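# Place bottles on ledges matching their cap colours

## Task

Put every bottle upright on the wall ledge whose label strip has the same colour as that bottle's cap, with the bottle's entire base resting on the ledge.

## Robot and tools

Robot: two seven-joint arms, left_arm and right_arm, each with a two-finger gripper. Any loose object may get a brief outside nudge now and then. Do not push anything out of the work area. Avoid contact between the two arms. A gripper closing on the other arm's fingers also counts as such contact.

Frame: one scene frame for everything. Its origin is on the z = 0 plane, under the midpoint between the arm bases, which sit 0.70 m above it. +z is up, +x is forward (the direction both arms face), +y is toward left_arm. Image left and right do not follow arm names. Reported hand positions and orientations may be off by a few centimetres, more at long reach. Gripper axes: fingers point along the gripper's +z and close along its y. end_effector_position is the point between the closed pads, just behind the tips. Closing pushes the tips about 17 mm further along +z, mostly while the pads are more than 70 mm apart.

The row: every motion command uses rows of 16 numbers, always both arms. First comes left_arm: x, y, z, qw, qx, qy, qz, opening. Then the same eight for right_arm. x, y, z is an absolute target position in metres, scene frame. qw..qz is an absolute target orientation, w first. Opening runs from -1 (closed) to +1 (fully open, 0.145 m). It is an absolute command, not an offset; 0 is a real command. To hold an arm still, resend its last reported pose and the opening it should keep. To keep an orientation, resend the same target quaternion, not the drifting reported one. Closing fully takes at least about 0.5 s.

execute_actions(actions, cameras): actions is a list of actions. Each action is a list of up to 15 rows, one per 1/30 s step. A short action repeats its last row to fill 15 steps. An action is rejected for both arms if any target lies more than 0.6 m from that gripper's current position along any of its own axes. If the first action fails that check against the latest state, or any action is malformed, the whole call is rejected. An empty list returns the full state, images from all cameras, and the current scene number. cameras takes names (cam_high, cam_low), ["all"], or [] for none. An unknown name invalidates the call. These results also list positions at some control steps.

move(target, speed, blend, opening_speed, grip_force, blocking, cameras): drives each gripper in a straight line from its Hand target to the absolute pose in target. target is one 16-number row or a list of up to 15 rows, with no 0.6 m limit. speed is in m/s, 0.002 to 1.1, default 0.25. Rotation is capped at twice that in rad/s. Give one value, or one per target. blend, in m, rounds corners between list targets; 0 means stop at each. opening_speed is in opening units per second, at least 0.2. grip_force is the per-pad force limit in newtons, about 3 to 10, one value or one per arm. It persists once set; scenes begin at full force. blocking=false returns after about 0.5 s while the move keeps going. A new move takes over from the running path. Paths do not avoid obstacles or the other arm. Faster moves lag, stray and hit harder, and the gripper can overshoot speed, especially with a near-straight arm. Aiming past a contact presses harder. A move lasts at most 10 s. The result adds a move: line with the ending (done, off_target, moving, held, fault) and any limits (paced = pose clipped, held = steps withheld). An arm not named in the ending finished within 3 mm and 2 degrees. Neither done nor off_target says anything about contact.

wait(seconds 0-10, cameras): runs the scene with the last commands held; a running move continues. stop(cameras): brakes a running move; fast moves need room to stop. zoom_image(camera cam_high or cam_low, region [x0,y0,x1,y1] pixels, at most 504x504): enlarges part of the latest image. read_manual(section "licences"): licence text only. finished_scene(scene): ends the scene for good, with its number. Call nothing after it in that reply. The goal must hold with the robot hands-off.

Control notes: each step limits the commanded orientation to 32 degrees from the measured one. The arm may fall short, so check Hand target and send the remainder. Big wrist turns can swing the elbow. Tool commands shows current gripper commands. To grip, command an opening well below grip_measured; the further below, the harder it squeezes. Force is about 10 N per pad for objects up to about 11 cm wide. Fast closing can squeeze much harder. The last Joint positions value per arm is the measured opening in metres.

Results: joint torques follow joint order, include gravity, have offsets and noise, and values 3 and 4 wrap at ±28 N m. Joint velocities may be summarised as within noise. Motor heat rises when holding loads, reaching far, or pushing against something unreachable. At 85 °C a MOTOR HOT line appears. At 100 °C an OVER-TEMPERATURE FAULT stops the arm for 30-60 s or more. Any arm stop is bad.

Cameras: cam_high and cam_low, 896x504, with calibration given (K, distortion, T_world_to_cam). Each may be slightly off, about 2 degrees and 9 mm. Between replies the scene keeps running.

Each tool is called after "Call:" in YAML: its name, and indented under it one key for each argument.

## Session

Call:
execute_actions:
  actions: []

Call:
zoom_image:
  camera: "cam_high"
  region: [420, 200, 700, 420]

Call:
zoom_image:
  camera: "cam_low"
  region: [330, 120, 630, 400]

Scene clock: 0.00 s.
left_arm: end_effector_position=(+0.2239, +0.1828, +0.6144) grip_measured=+1.00 end_effector_quat_wxyz=(-0.319, +0.395, -0.515, +0.691) | right_arm: end_effector_position=(+0.4009, -0.1655, +0.3728) grip_measured=+1.00 end_effector_quat_wxyz=(+0.260, +0.265, +0.837, +0.401)
Joint positions: left_arm=[-1.106 0.942 0.535 2.339 -0.48 -0.199 -0.367 0.145] | right_arm=[0.583 0.619 -0.841 0.925 -1.182 -0.496 -0.047 0.145]
Joint velocities: within noise
Joint torques (N m): no reading
Motor temperatures (°C): left_arm=[21 21 22 21 21 23 21] | right_arm=[20 22 22 19 20 19 21]
Hand target: left_arm +0.2239, +0.1828, +0.6144; -0.319, +0.395, -0.515, +0.691 | right_arm +0.4009, -0.1655, +0.3728; +0.260, +0.265, +0.837, +0.401
Tool commands: left_gripper/opening=+1.0 right_gripper/opening=+1.0

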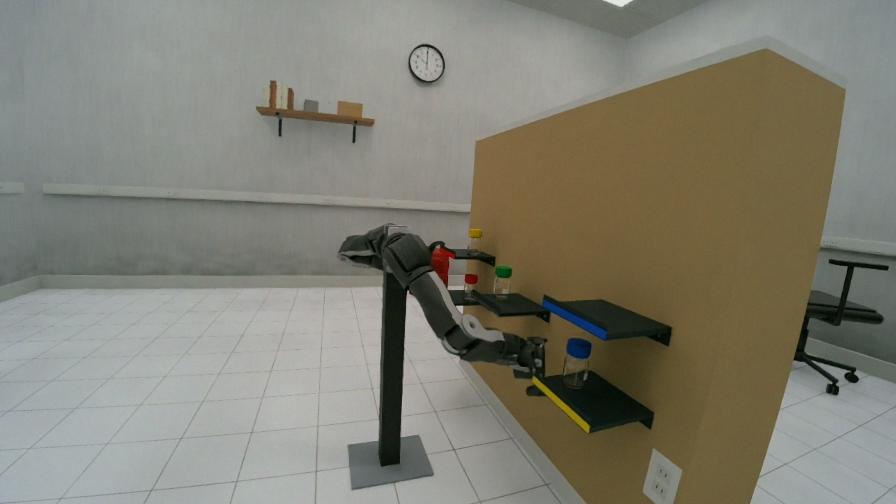

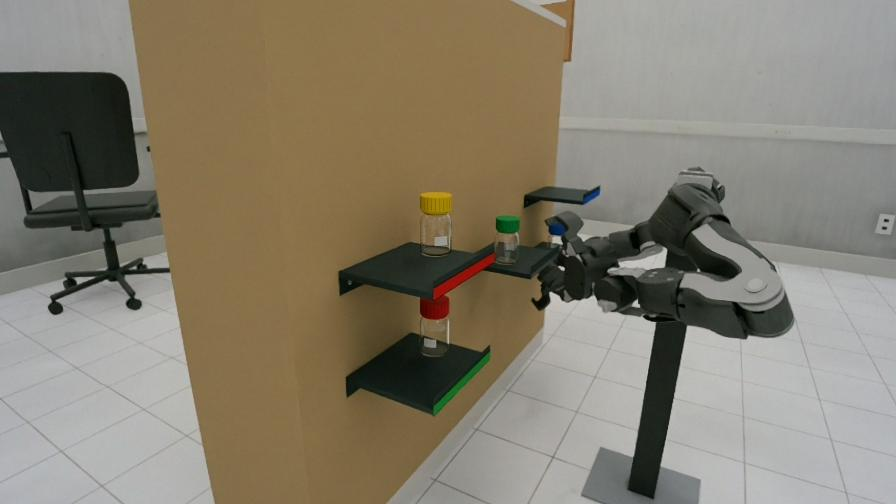

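Scaled by 1.800 from the camera's 896x504 image, which has a finer 1280x720 frame.

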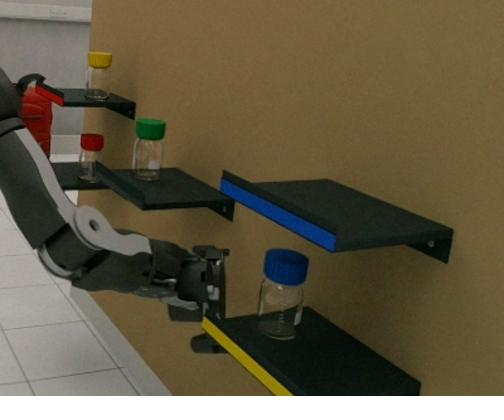

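Scaled by 1.680 from the camera's 896x504 image, which has a finer 1280x720 frame.

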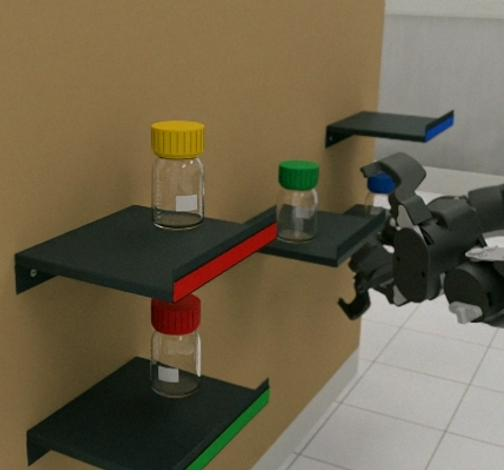

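Call:
move:
  target:
    - [0.24,0.30,0.694,0,0.7071,0,0.7071,0.4,0.26,-0.22,0.43,0.123,0.696,-0.123,0.696,0.4]
    - [0.25,0.342,0.694,0,0.7071,0,0.7071,0.4,0.251,-0.294,0.502,0.123,0.696,-0.123,0.696,0.4]
    - [0.377,0.342,0.694,0,0.7071,0,0.7071,0.4,0.373,-0.338,0.502,0.123,0.696,-0.123,0.696,0.4]
  cameras: ["all"]
  blend: [0.02,0.01,0]
  speed: [0.25,0.25,0.15]
  grip_force: 10

Call:
zoom_image:
  camera: "cam_high"
  region: [430, 200, 680, 440]

Call:
zoom_image:
  camera: "cam_low"
  region: [350, 150, 650, 400]

Scene clock: 46.80 s.
left_arm: end_effector_position=(+0.3771, +0.3411, +0.6968) grip_measured=+0.40 end_effector_quat_wxyz=(+0.001, +0.705, -0.002, +0.709) | right_arm: end_effector_position=(+0.3726, -0.3399, +0.5035) grip_measured=+0.40 end_effector_quat_wxyz=(+0.126, +0.695, -0.126, +0.697)
Joint positions: left_arm=[-1.402 1.571 1.398 1.718 1.568 -0.01 -0.143 0.105] | right_arm=[0.041 0.395 0.193 1.494 0.379 0.041 -0.15 0.105]
Joint torques (N m): left_arm=[4.15 1.36 2.85 0.44 0.12 -0.7 -0.02] | right_arm=[3.65 3.97 0.75 3.62 0.02 -0.49 0.19]
Hand target: left_arm +0.3770, +0.3419, +0.6939; +0.000, +0.707, +0.000, +0.707 | right_arm +0.3730, -0.3380, +0.5021; +0.123, +0.696, -0.123, +0.696
Off the commanded pose: left_arm 0.003 m, 0 deg | right_arm 0.002 m, 0 deg.
move: done

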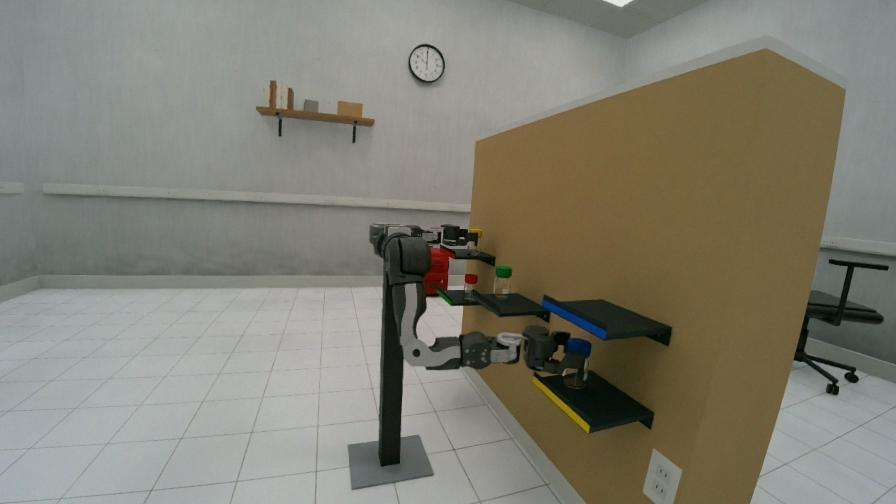

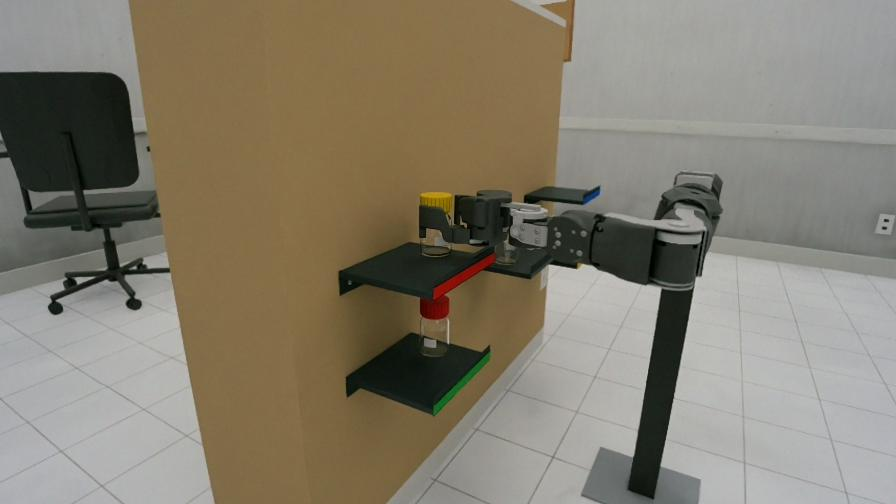

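Scaled by 2.016 from the camera's 896x504 image, which has a finer 1280x720 frame.

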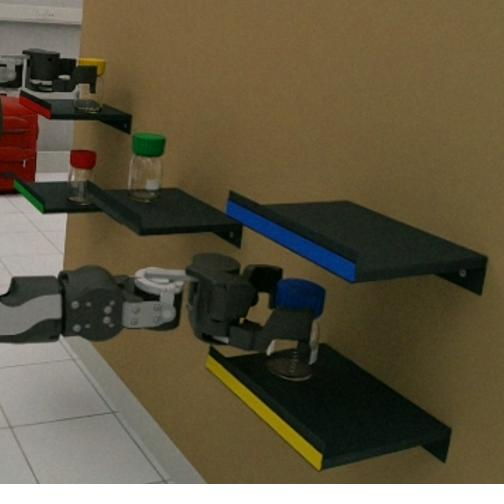

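Scaled by 1.680 from the camera's 896x504 image, which has a finer 1280x720 frame.

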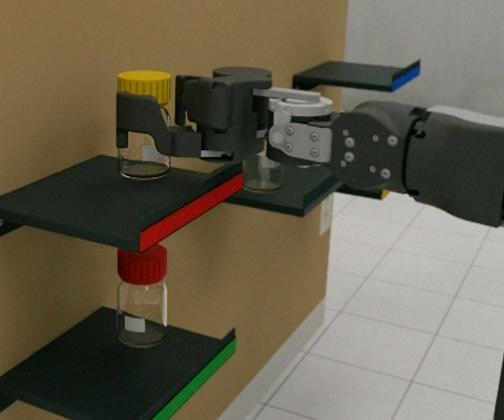

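Call:
move:
  target:
    - [0.383,0.342,0.694,0,0.7071,0,0.7071,0.4,0.368,-0.337,0.502,0.123,0.696,-0.123,0.696,0.4]
    - [0.383,0.342,0.694,0,0.7071,0,0.7071,-1,0.368,-0.337,0.502,0.123,0.696,-0.123,0.696,-1]
    - [0.383,0.342,0.72,0,0.7071,0,0.7071,-1,0.368,-0.337,0.528,0.123,0.696,-0.123,0.696,-1]
  cameras: ["all"]
  speed: [0.1,0.1,0.08]
  opening_speed: 1.5

Call:
zoom_image:
  camera: "cam_high"
  region: [430, 200, 680, 440]

Call:
zoom_image:
  camera: "cam_low"
  region: [350, 150, 650, 400]

Scene clock: 70.47 s.
left_arm: end_effector_position=(+0.3827, +0.3415, +0.7172) grip_measured=-0.26 end_effector_quat_wxyz=(+0.000, +0.711, -0.003, +0.704) | right_arm: end_effector_position=(+0.3684, -0.3351, +0.5247) grip_measured=-0.28 end_effector_quat_wxyz=(+0.120, +0.701, -0.121, +0.693)
Joint positions: left_arm=[-1.39 1.602 1.489 1.685 1.584 0.108 -0.142 0.056] | right_arm=[0.022 0.411 0.216 1.613 0.401 0.157 -0.16 0.054]
Joint torques (N m): left_arm=[5.02 1.94 4.66 -0.03 0.13 -0.84 -0.03] | right_arm=[4.05 4.23 2.77 4.72 0.01 -0.56 -0.1]
Hand target: left_arm +0.3830, +0.3420, +0.7200; -0.001, +0.707, -0.001, +0.707 | right_arm +0.3680, -0.3370, +0.5280; +0.123, +0.696, -0.123, +0.696
Off the commanded pose: left_arm 0.003 m, 1 deg | right_arm 0.004 m, 1 deg.
joint sent to its limit (left arm) — joint 5 (forearm roll), upper limit. The joint targets still meet the commanded pose.
move: off_target (right_arm)

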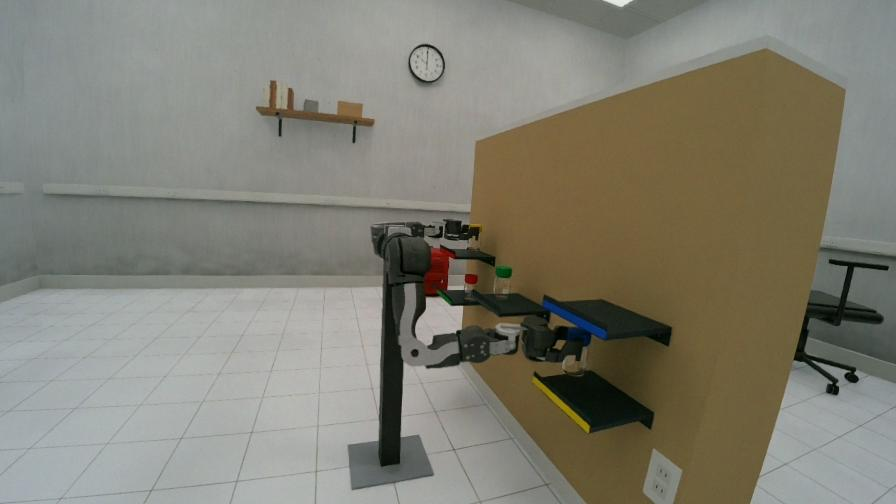

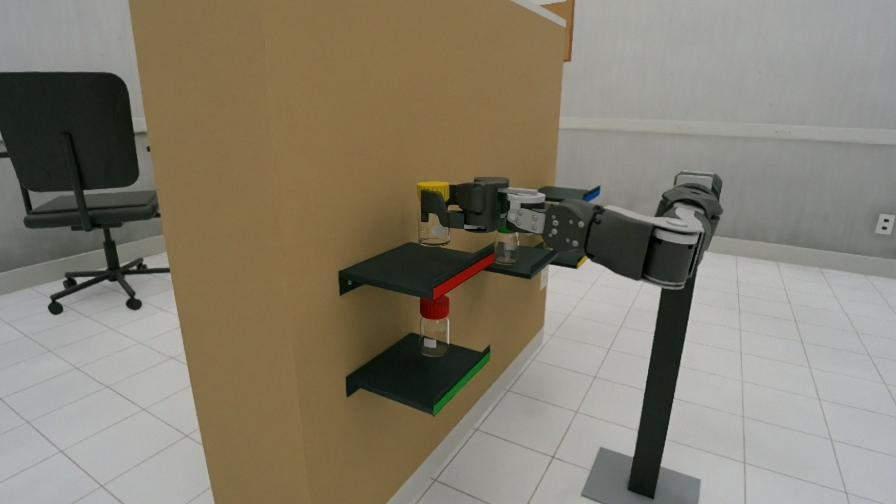

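Scaled by 2.016 from the camera's 896x504 image, which has a finer 1280x720 frame.

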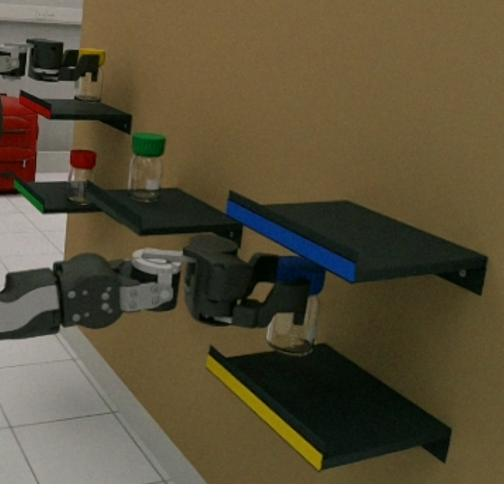

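Scaled by 1.680 from the camera's 896x504 image, which has a finer 1280x720 frame.

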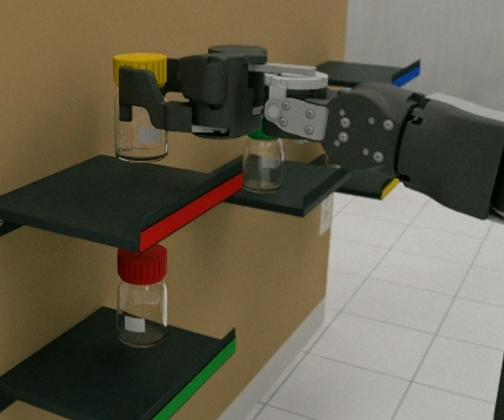

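Call:
move:
  target:
    - [0.383,0.342,0.745,0,0.7071,0,0.7071,-1,0.368,-0.337,0.55,0.123,0.696,-0.123,0.696,-1]
    - [0.35,0.25,0.745,0,0.7071,0,0.7071,-1,0.235,-0.289,0.555,0.123,0.696,-0.123,0.696,-1]
    - [0.345,0.10,0.74,0,0.7071,0,0.7071,-1,0.235,-0.30,0.735,0.123,0.696,-0.123,0.696,-1]
    - [0.38,-0.055,0.735,0,0.7071,0,0.7071,-1,0.368,-0.365,0.735,0.123,0.696,-0.123,0.696,-1]
  cameras: ["all"]
  blend: [0.005,0.02,0.02,0]
  speed: [0.1,0.15,0.15,0.15]

Call:
zoom_image:
  camera: "cam_high"
  region: [430, 200, 680, 440]

Call:
zoom_image:
  camera: "cam_low"
  region: [400, 150, 650, 350]

Scene clock: 112.90 s.
left_arm: end_effector_position=(+0.3090, +0.0435, +0.7300) grip_measured=-0.26 end_effector_quat_wxyz=(+0.268, +0.613, -0.313, +0.674) | right_arm: end_effector_position=(+0.3680, -0.3648, +0.7350) grip_measured=-0.28 end_effector_quat_wxyz=(+0.122, +0.697, -0.122, +0.696)
Joint positions: left_arm=[-1.407 2.011 1.524 2.173 1.584 0.011 -0.193 0.056] | right_arm=[0.516 1.37 -0.189 1.819 1.478 0.367 -0.648 0.054]
Joint torques (N m): left_arm=[5.53 0.65 2.35 -0.29 0.11 -0.99 0.05] | right_arm=[4.05 5.6 4.12 1.03 -0.38 -0.45 -0.09]
Motor temperatures (°C): left_arm=[22 21 27 21 21 25 21] | right_arm=[22 23 23 21 20 20 21]
Hand target: left_arm +0.3089, +0.0435, +0.7296; +0.271, +0.613, -0.310, +0.674 | right_arm +0.3680, -0.3650, +0.7351; +0.123, +0.696, -0.123, +0.696
Off the commanded pose: left_arm 0.122 m, 49 deg; orientation clipped | right_arm 0.000 m, 0 deg.
joint read past its limit (left arm) — joint 2 (shoulder roll), upper limit.
joint sent to its limit (left arm) — joint 1 (shoulder pitch), lower limit; joint 2 (shoulder roll), upper limit; joint 5 (forearm roll), upper limit. The joint targets are off in position and orientation.
move: off_target (left_arm); limits=paced

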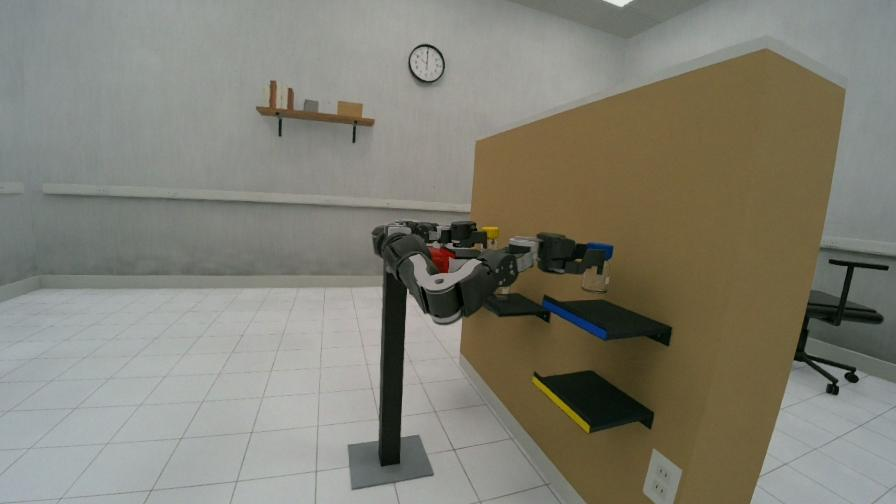

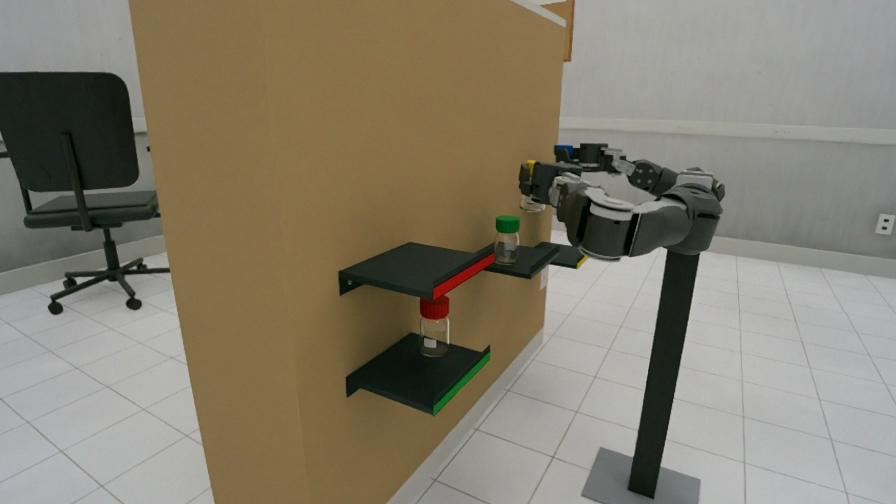

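Scaled by 2.016 from the camera's 896x504 image, which has a finer 1280x720 frame.

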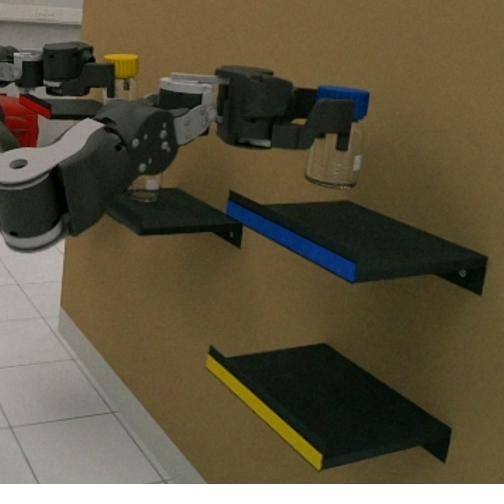

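Scaled by 2.016 from the camera's 896x504 image, which has a finer 1280x720 frame.

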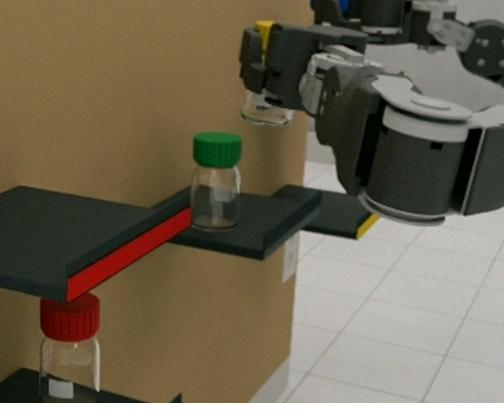

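Call:
move:
  target:
    - [0.30,0.12,0.74,0,0.7071,0,0.7071,-1,0.368,-0.365,0.72,0.123,0.696,-0.123,0.696,-1]
    - [0.28,0.18,0.68,0,0.7071,0,0.7071,-1,0.368,-0.365,0.71,0.123,0.696,-0.123,0.696,-1]
    - [0.28,0.18,0.50,0,0.7071,0,0.7071,-1,0.368,-0.365,0.70,0.123,0.696,-0.123,0.696,-1]
  cameras: ["all"]
  blend: [0.02,0.02,0]
  speed: 0.15

Call:
zoom_image:
  camera: "cam_high"
  region: [480, 200, 680, 360]

Call:
zoom_image:
  camera: "cam_low"
  region: [510, 120, 640, 220]

Scene clock: 137.87 s.
left_arm: end_effector_position=(+0.2793, +0.1813, +0.5000) grip_measured=-0.26 end_effector_quat_wxyz=(+0.081, +0.798, -0.081, +0.592) | right_arm: end_effector_position=(+0.3682, -0.3653, +0.6956) grip_measured=-0.28 end_effector_quat_wxyz=(+0.123, +0.702, -0.125, +0.690)
Joint positions: left_arm=[-1.407 2.011 0.364 2.152 1.23 -0.729 -0.819 0.056] | right_arm=[0.316 1.41 -0.189 1.834 1.467 0.179 -0.648 0.054]
Joint torques (N m): left_arm=[4.26 0.99 2.24 1.69 -0.26 -0.58 0.26] | right_arm=[3.84 7.45 5.46 1.1 -0.47 -0.7 0.14]
Hand target: left_arm +0.2799, +0.1804, +0.5006; +0.084, +0.796, -0.082, +0.594 | right_arm +0.3680, -0.3650, +0.7000; +0.123, +0.696, -0.123, +0.696
Off the commanded pose: left_arm 0.001 m, 21 deg | right_arm 0.004 m, 1 deg.
joint sent to its limit (left arm) — joint 1 (shoulder pitch), lower limit; joint 2 (shoulder roll), upper limit. The joint targets are off in orientation, not in position.
move: off_target (left_arm, right_arm)

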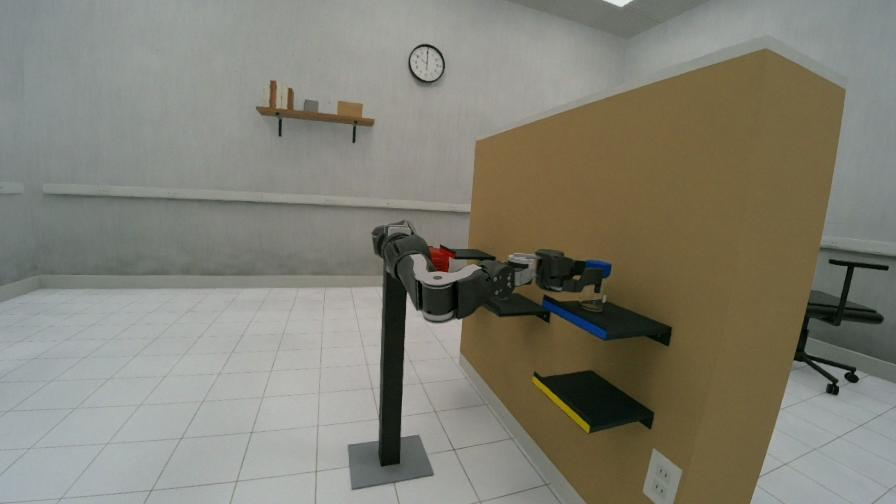

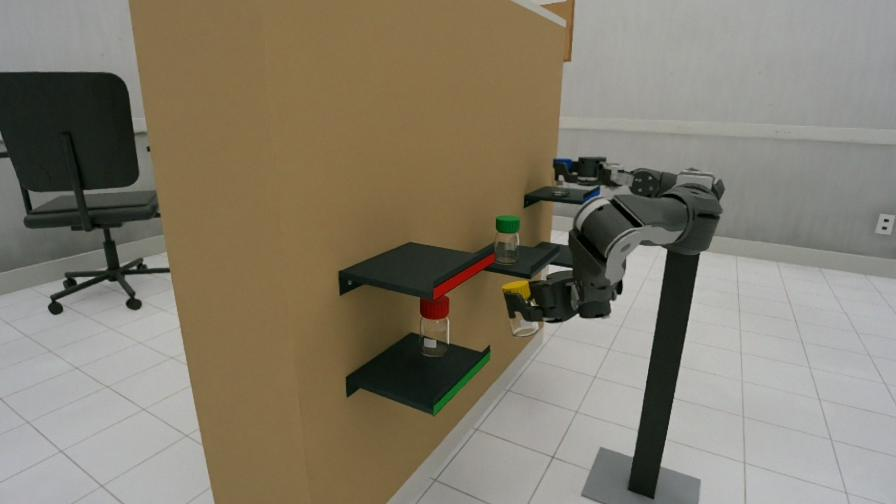

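Scaled by 2.520 from the camera's 896x504 image, which has a finer 1280x720 frame.

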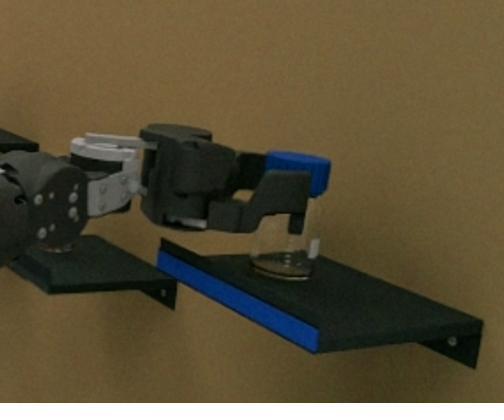

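Scaled by 3.877 from the camera's 896x504 image, which has a finer 1280x720 frame.

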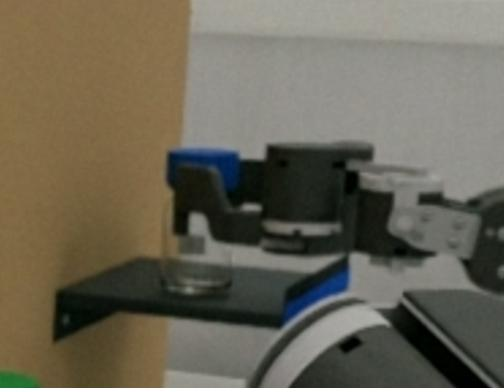

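Call:
move:
  target:
    - [0.30,0.20,0.34,0,0.7071,0,0.7071,-1,0.368,-0.365,0.693,0.123,0.696,-0.123,0.696,-1]
    - [0.30,0.20,0.33,0,0.7071,0,0.7071,-1,0.37,-0.365,0.689,0.123,0.696,-0.123,0.696,-1]
  cameras: ["all"]
  blend: [0.005,0]
  speed: [0.15,0.03]

Call:
zoom_image:
  camera: "cam_high"
  region: [480, 200, 680, 360]

Scene clock: 154.83 s.
left_arm: end_effector_position=(+0.2623, +0.2279, +0.3999) grip_measured=-0.26 end_effector_quat_wxyz=(+0.099, +0.917, -0.209, +0.324) | right_arm: end_effector_position=(+0.3692, -0.3660, +0.6935) grip_measured=-0.28 end_effector_quat_wxyz=(+0.127, +0.691, -0.123, +0.701)
Joint positions: left_arm=[-1.407 2.011 0.366 1.782 1.584 -0.179 -0.097 0.056] | right_arm=[0.294 1.394 -0.189 1.828 1.423 0.137 -0.643 0.054]
Joint torques (N m): left_arm=[4.97 1.12 1.21 0.59 0.13 -0.61 0.3] | right_arm=[3.42 5.29 3.56 0.55 -0.14 -0.21 0.14]
Hand target: left_arm +0.2612, +0.2278, +0.3992; +0.102, +0.918, -0.208, +0.323 | right_arm +0.3699, -0.3651, +0.6890; +0.123, +0.696, -0.123, +0.696
Off the commanded pose: left_arm 0.084 m, 57 deg; orientation clipped | right_arm 0.005 m, 1 deg.
joint read past its limit (left arm) — joint 2 (shoulder roll), upper limit.
joint sent to its limit (left arm) — joint 1 (shoulder pitch), lower limit; joint 2 (shoulder roll), upper limit; joint 5 (forearm roll), upper limit. The joint targets are off in position and orientation.
move: off_target (left_arm, right_arm); limits=paced

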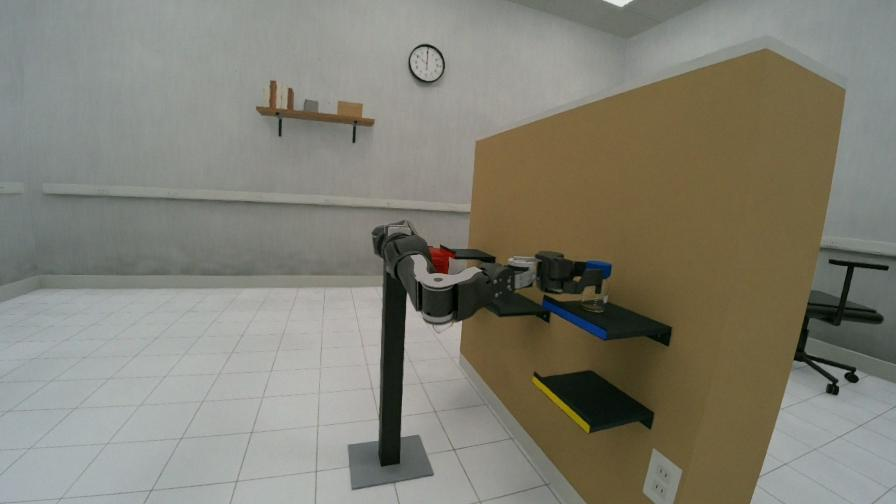

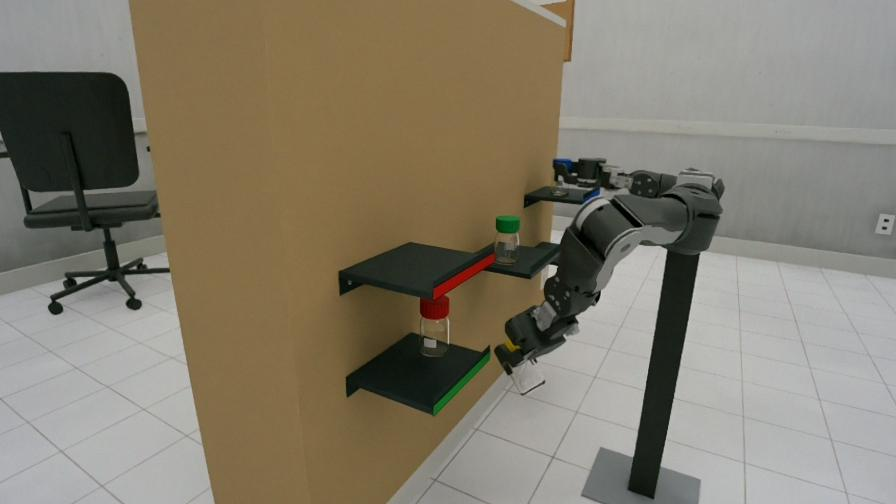

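Scaled by 2.520 from the camera's 896x504 image, which has a finer 1280x720 frame.

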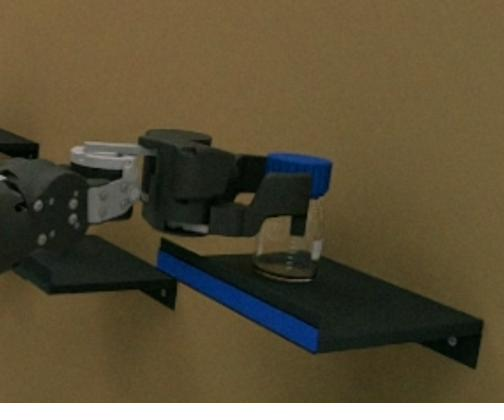

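Call:
move:
  target:
    - [0.24,0.30,0.43,0,0.7071,0,0.7071,-1,0.37,-0.365,0.693,0.123,0.696,-0.123,0.696,0.4]
    - [0.21,0.50,0.45,-0.3536,0.6124,0.3536,0.6124,-1,0.37,-0.365,0.693,0.123,0.696,-0.123,0.696,0.4]
    - [0.21,0.55,0.45,-0.3536,0.6124,0.3536,0.6124,-1,0.246,-0.32,0.693,0.123,0.696,-0.123,0.696,0.4]
  cameras: ["all"]
  blend: [0.01,0.02,0]
  speed: [0.1,0.2,0.15]
  opening_speed: 1

Call:
zoom_image:
  camera: "cam_high"
  region: [480, 200, 680, 360]

Scene clock: 199.73 s.
left_arm: end_effector_position=(+0.2088, +0.5492, +0.4466) grip_measured=-0.26 end_effector_quat_wxyz=(-0.353, +0.616, +0.357, +0.607) | right_arm: end_effector_position=(+0.2550, -0.3238, +0.6949) grip_measured=+0.40 end_effector_quat_wxyz=(+0.138, +0.687, -0.138, +0.700)
Joint positions: left_arm=[-0.24 1.001 -0.217 1.051 1.254 -0.651 -0.634 0.056] | right_arm=[1.476 1.998 -1.531 2.44 1.55 -0.074 -0.837 0.105]
Joint torques (N m): left_arm=[2.84 9.09 2.51 1.33 -0.24 -0.8 0.21] | right_arm=[0.94 0.57 2.07 0.34 -0.33 -0.16 0.14]
Hand target: left_arm +0.2100, +0.5500, +0.4499; -0.353, +0.612, +0.354, +0.612 | right_arm +0.2553, -0.3234, +0.6929; +0.137, +0.691, -0.136, +0.697
Off the commanded pose: left_arm 0.004 m, 1 deg | right_arm 0.010 m, 3 deg.
joint sent to its limit (right arm) — joint 2 (shoulder roll), upper limit; joint 4 (elbow), upper limit, where the elbow is as bent as it goes. The joint targets are off in position, not in orientation.
move: off_target (left_arm, right_arm); blend cut to 0 m at target 1; limits=paced

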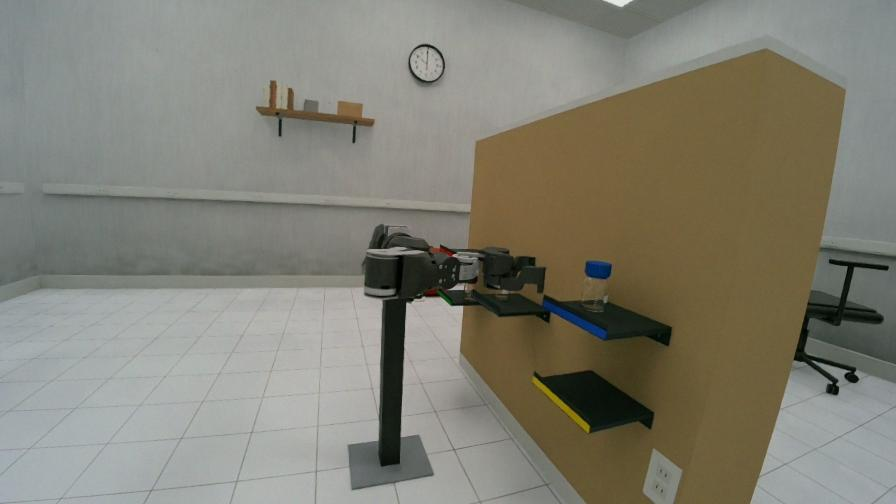

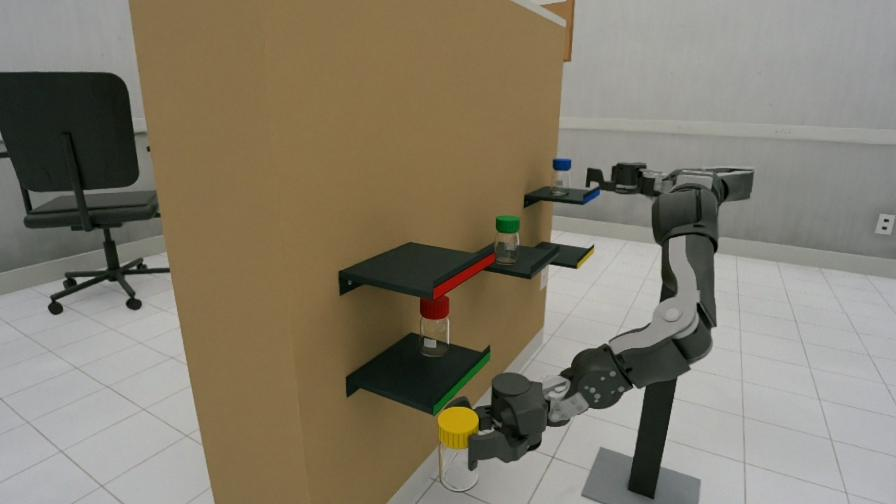

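Scaled by 2.520 from the camera's 896x504 image, which has a finer 1280x720 frame.

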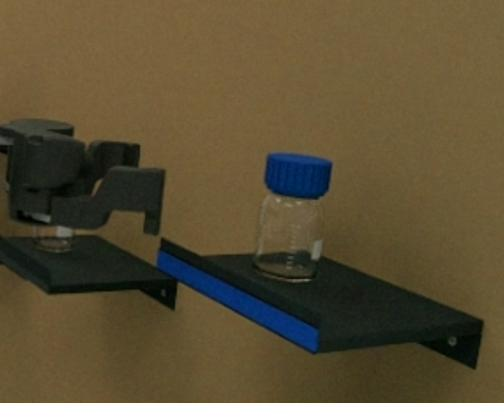

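Call:
move:
  target:
    - [0.24,0.38,0.42,-0.183,0.683,0.183,0.683,-1,0.24,-0.34,0.60,0.123,0.696,-0.123,0.696,0.4]
    - [0.29,0.19,0.43,0,0.7071,0,0.7071,-1,0.22,-0.45,0.48,0.3536,0.6124,-0.3536,0.6124,0.4]
    - [0.29,0.17,0.56,0,0.7071,0,0.7071,-1,0.21,-0.52,0.45,0.3536,0.6124,-0.3536,0.6124,0.4]
    - [0.31,0.14,0.73,0,0.7071,0,0.7071,-1,0.21,-0.55,0.45,0.3536,0.6124,-0.3536,0.6124,0.4]
  cameras: ["all"]
  blend: [0.03,0.02,0.02,0]
  speed: 0.16

Scene clock: 218.40 s.
left_arm: end_effector_position=(+0.3110, +0.1396, +0.7288) grip_measured=-0.26 end_effector_quat_wxyz=(+0.002, +0.710, -0.001, +0.705) | right_arm: end_effector_position=(+0.2095, -0.5511, +0.4521) grip_measured=+0.40 end_effector_quat_wxyz=(+0.356, +0.610, -0.353, +0.614)
Joint positions: left_arm=[0.804 0.678 -0.458 2.43 1.567 0.782 -1.415 0.056] | right_arm=[-0.166 1.112 -0.469 1.051 1.415 -0.77 -0.67 0.105]
Joint torques (N m): left_arm=[6.92 1.36 1.09 1.09 -0.38 -0.16 -0.05] | right_arm=[2.33 7.74 2.48 0.54 -0.11 -0.22 0.18]
Hand target: left_arm +0.3106, +0.1400, +0.7300; +0.000, +0.708, +0.000, +0.707 | right_arm +0.2100, -0.5500, +0.4500; +0.354, +0.612, -0.354, +0.612
Off the commanded pose: left_arm 0.002 m, 0 deg | right_arm 0.002 m, 0 deg.
joint sent to its limit (left arm) — joint 4 (elbow), upper limit, where the elbow is as bent as it goes; joint 6 (wrist pitch), upper limit. The joint targets still meet the commanded pose.
move: done

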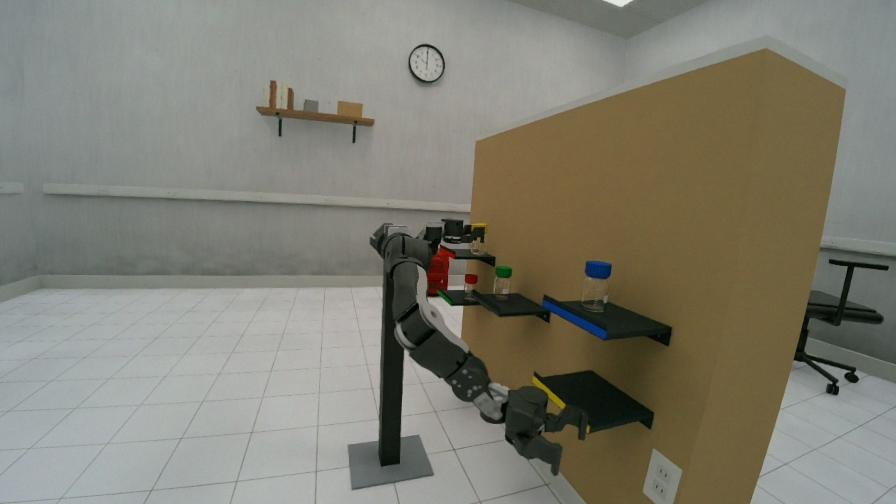

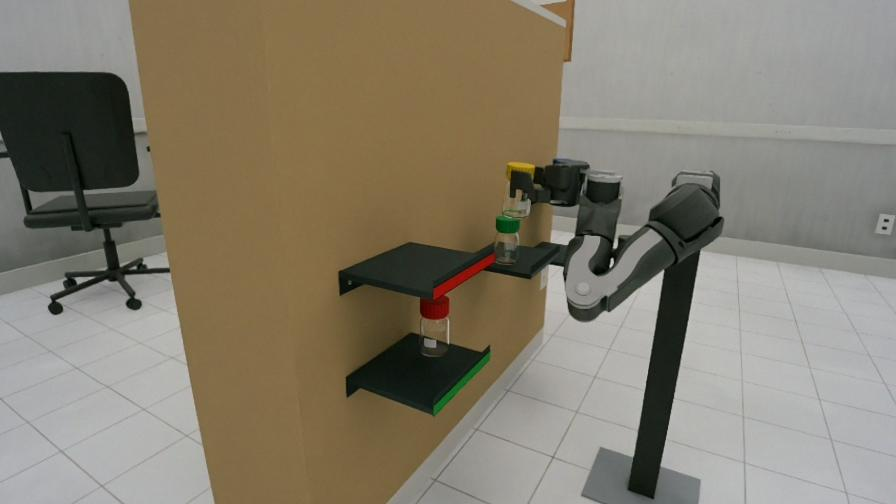

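Call:
move:
  target:
    - [0.345,0.07,0.735,0,0.7071,0,0.7071,-1,0.22,-0.42,0.45,0.2418,0.6645,-0.2418,0.6645,0.4]
    - [0.38,-0.055,0.73,0,0.7071,0,0.7071,-1,0.24,-0.28,0.45,0,0.7071,0,0.7071,0.3]
    - [0.38,-0.055,0.635,0,0.7071,0,0.7071,-1,0.24,-0.24,0.45,0,0.7071,0,0.7071,0.3]
    - [0.38,-0.055,0.608,0,0.7071,0,0.7071,-1,0.24,-0.24,0.45,0,0.7071,0,0.7071,0.3]
  cameras: ["all"]
  blend: [0.02,0.01,0.01,0]
  speed: [0.15,0.15,0.12,0.05]

Call:
zoom_image:
  camera: "cam_low"
  region: [440, 150, 600, 300]

Call:
zoom_image:
  camera: "cam_high"
  region: [450, 220, 600, 340]

Scene clock: 235.27 s.
left_arm: end_effector_position=(+0.3796, -0.0550, +0.6076) grip_measured=-0.26 end_effector_quat_wxyz=(+0.000, +0.710, +0.001, +0.704) | right_arm: end_effector_position=(+0.2401, -0.2404, +0.4503) grip_measured=+0.30 end_effector_quat_wxyz=(-0.001, +0.706, +0.001, +0.708)
Joint positions: left_arm=[0.96 0.004 -1.327 1.54 0.95 0.178 -1.404 0.056] | right_arm=[-0.571 0.882 -0.353 1.79 0.555 -0.642 -0.495 0.098]
Joint torques (N m): left_arm=[8.72 -1.73 1.83 2.69 -0.64 -0.3 0.19] | right_arm=[0.51 3.2 1.99 3.48 -0.19 -0.28 -0.14]
Hand target: left_arm +0.3800, -0.0549, +0.6080; +0.000, +0.707, +0.000, +0.707 | right_arm +0.2400, -0.2401, +0.4500; +0.000, +0.707, +0.000, +0.707
Off the commanded pose: left_arm 0.001 m, 0 deg | right_arm 0.001 m, 0 deg.
move: done; blend cut to 0 m at target 2

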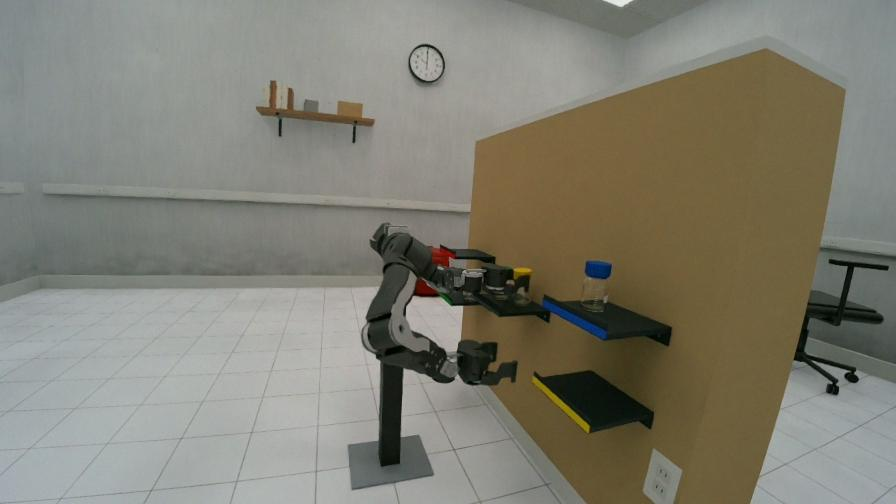

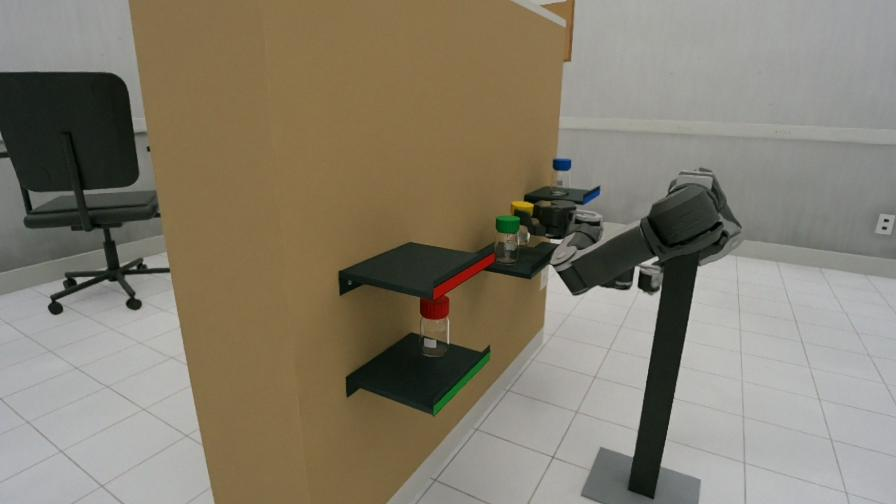

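Scaled by 3.150 from the camera's 896x504 image, which has a finer 1280x720 frame.

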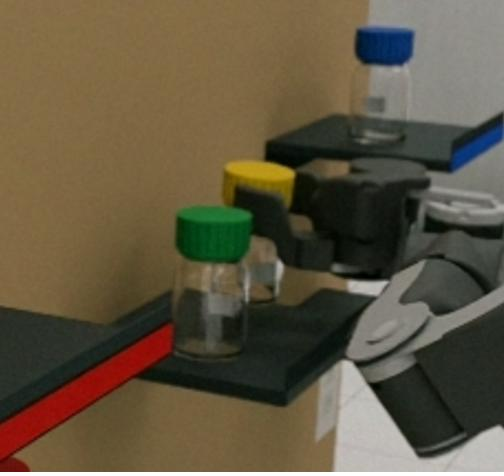

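Scaled by 3.360 from the camera's 896x504 image, which has a finer 1280x720 frame.

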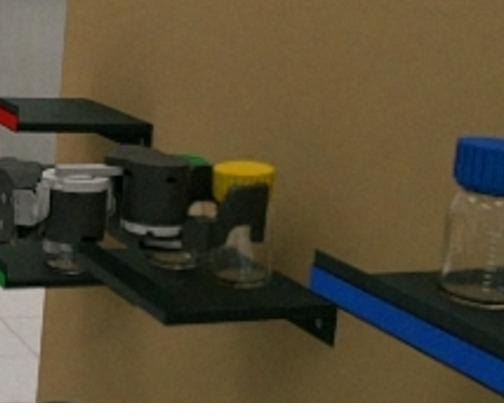

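Call:
move:
  target: [0.38,-0.055,0.594,0,0.7071,0,0.7071,-1,0.24,-0.24,0.5,0,0.7071,0,0.7071,0.3]
  cameras: ["cam_low"]
  speed: 0.03

Call:
zoom_image:
  camera: "cam_low"
  region: [440, 150, 600, 300]

Scene clock: 249.03 s.
left_arm: end_effector_position=(+0.3795, -0.0554, +0.5955) grip_measured=-0.26 end_effector_quat_wxyz=(+0.001, +0.708, +0.002, +0.706) | right_arm: end_effector_position=(+0.2397, -0.2388, +0.4999) grip_measured=+0.30 end_effector_quat_wxyz=(-0.003, +0.706, +0.001, +0.708)
Joint positions: left_arm=[0.96 0.011 -1.377 1.513 0.949 0.114 -1.404 0.056] | right_arm=[-0.734 1.047 -0.205 2.04 0.623 -0.566 -0.601 0.098]
Joint torques (N m): left_arm=[8.08 -1.54 1.73 2.39 -0.56 -0.28 0.2] | right_arm=[0.54 3.89 2.93 3.21 -0.12 -0.25 -0.14]
Hand target: left_arm +0.3799, -0.0550, +0.5940; +0.000, +0.707, +0.000, +0.707 | right_arm +0.2400, -0.2400, +0.5000; +0.000, +0.707, +0.000, +0.707
Off the commanded pose: left_arm 0.002 m, 0 deg | right_arm 0.001 m, 0 deg.
move: done
Images, in order (width x height): cam_low 896x504.

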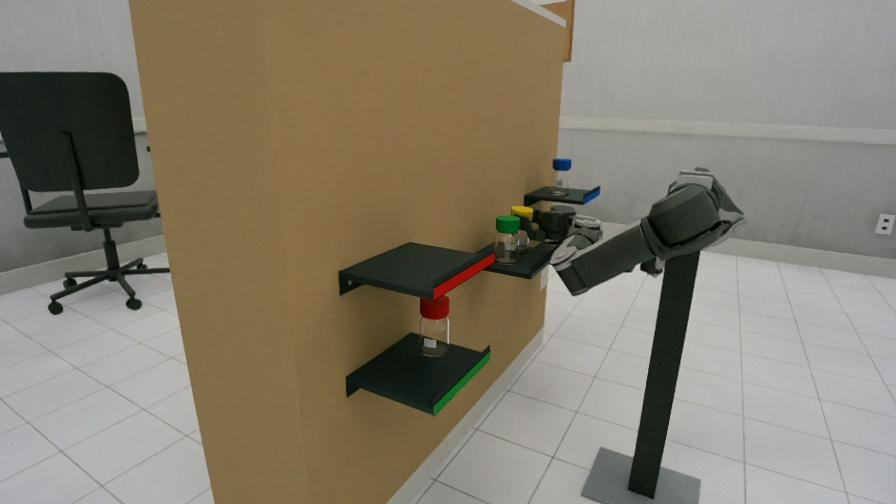

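Scaled by 3.150 from the camera's 896x504 image, which has a finer 1280x720 frame.

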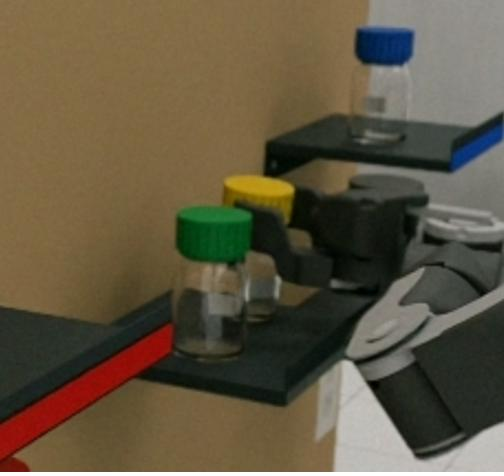

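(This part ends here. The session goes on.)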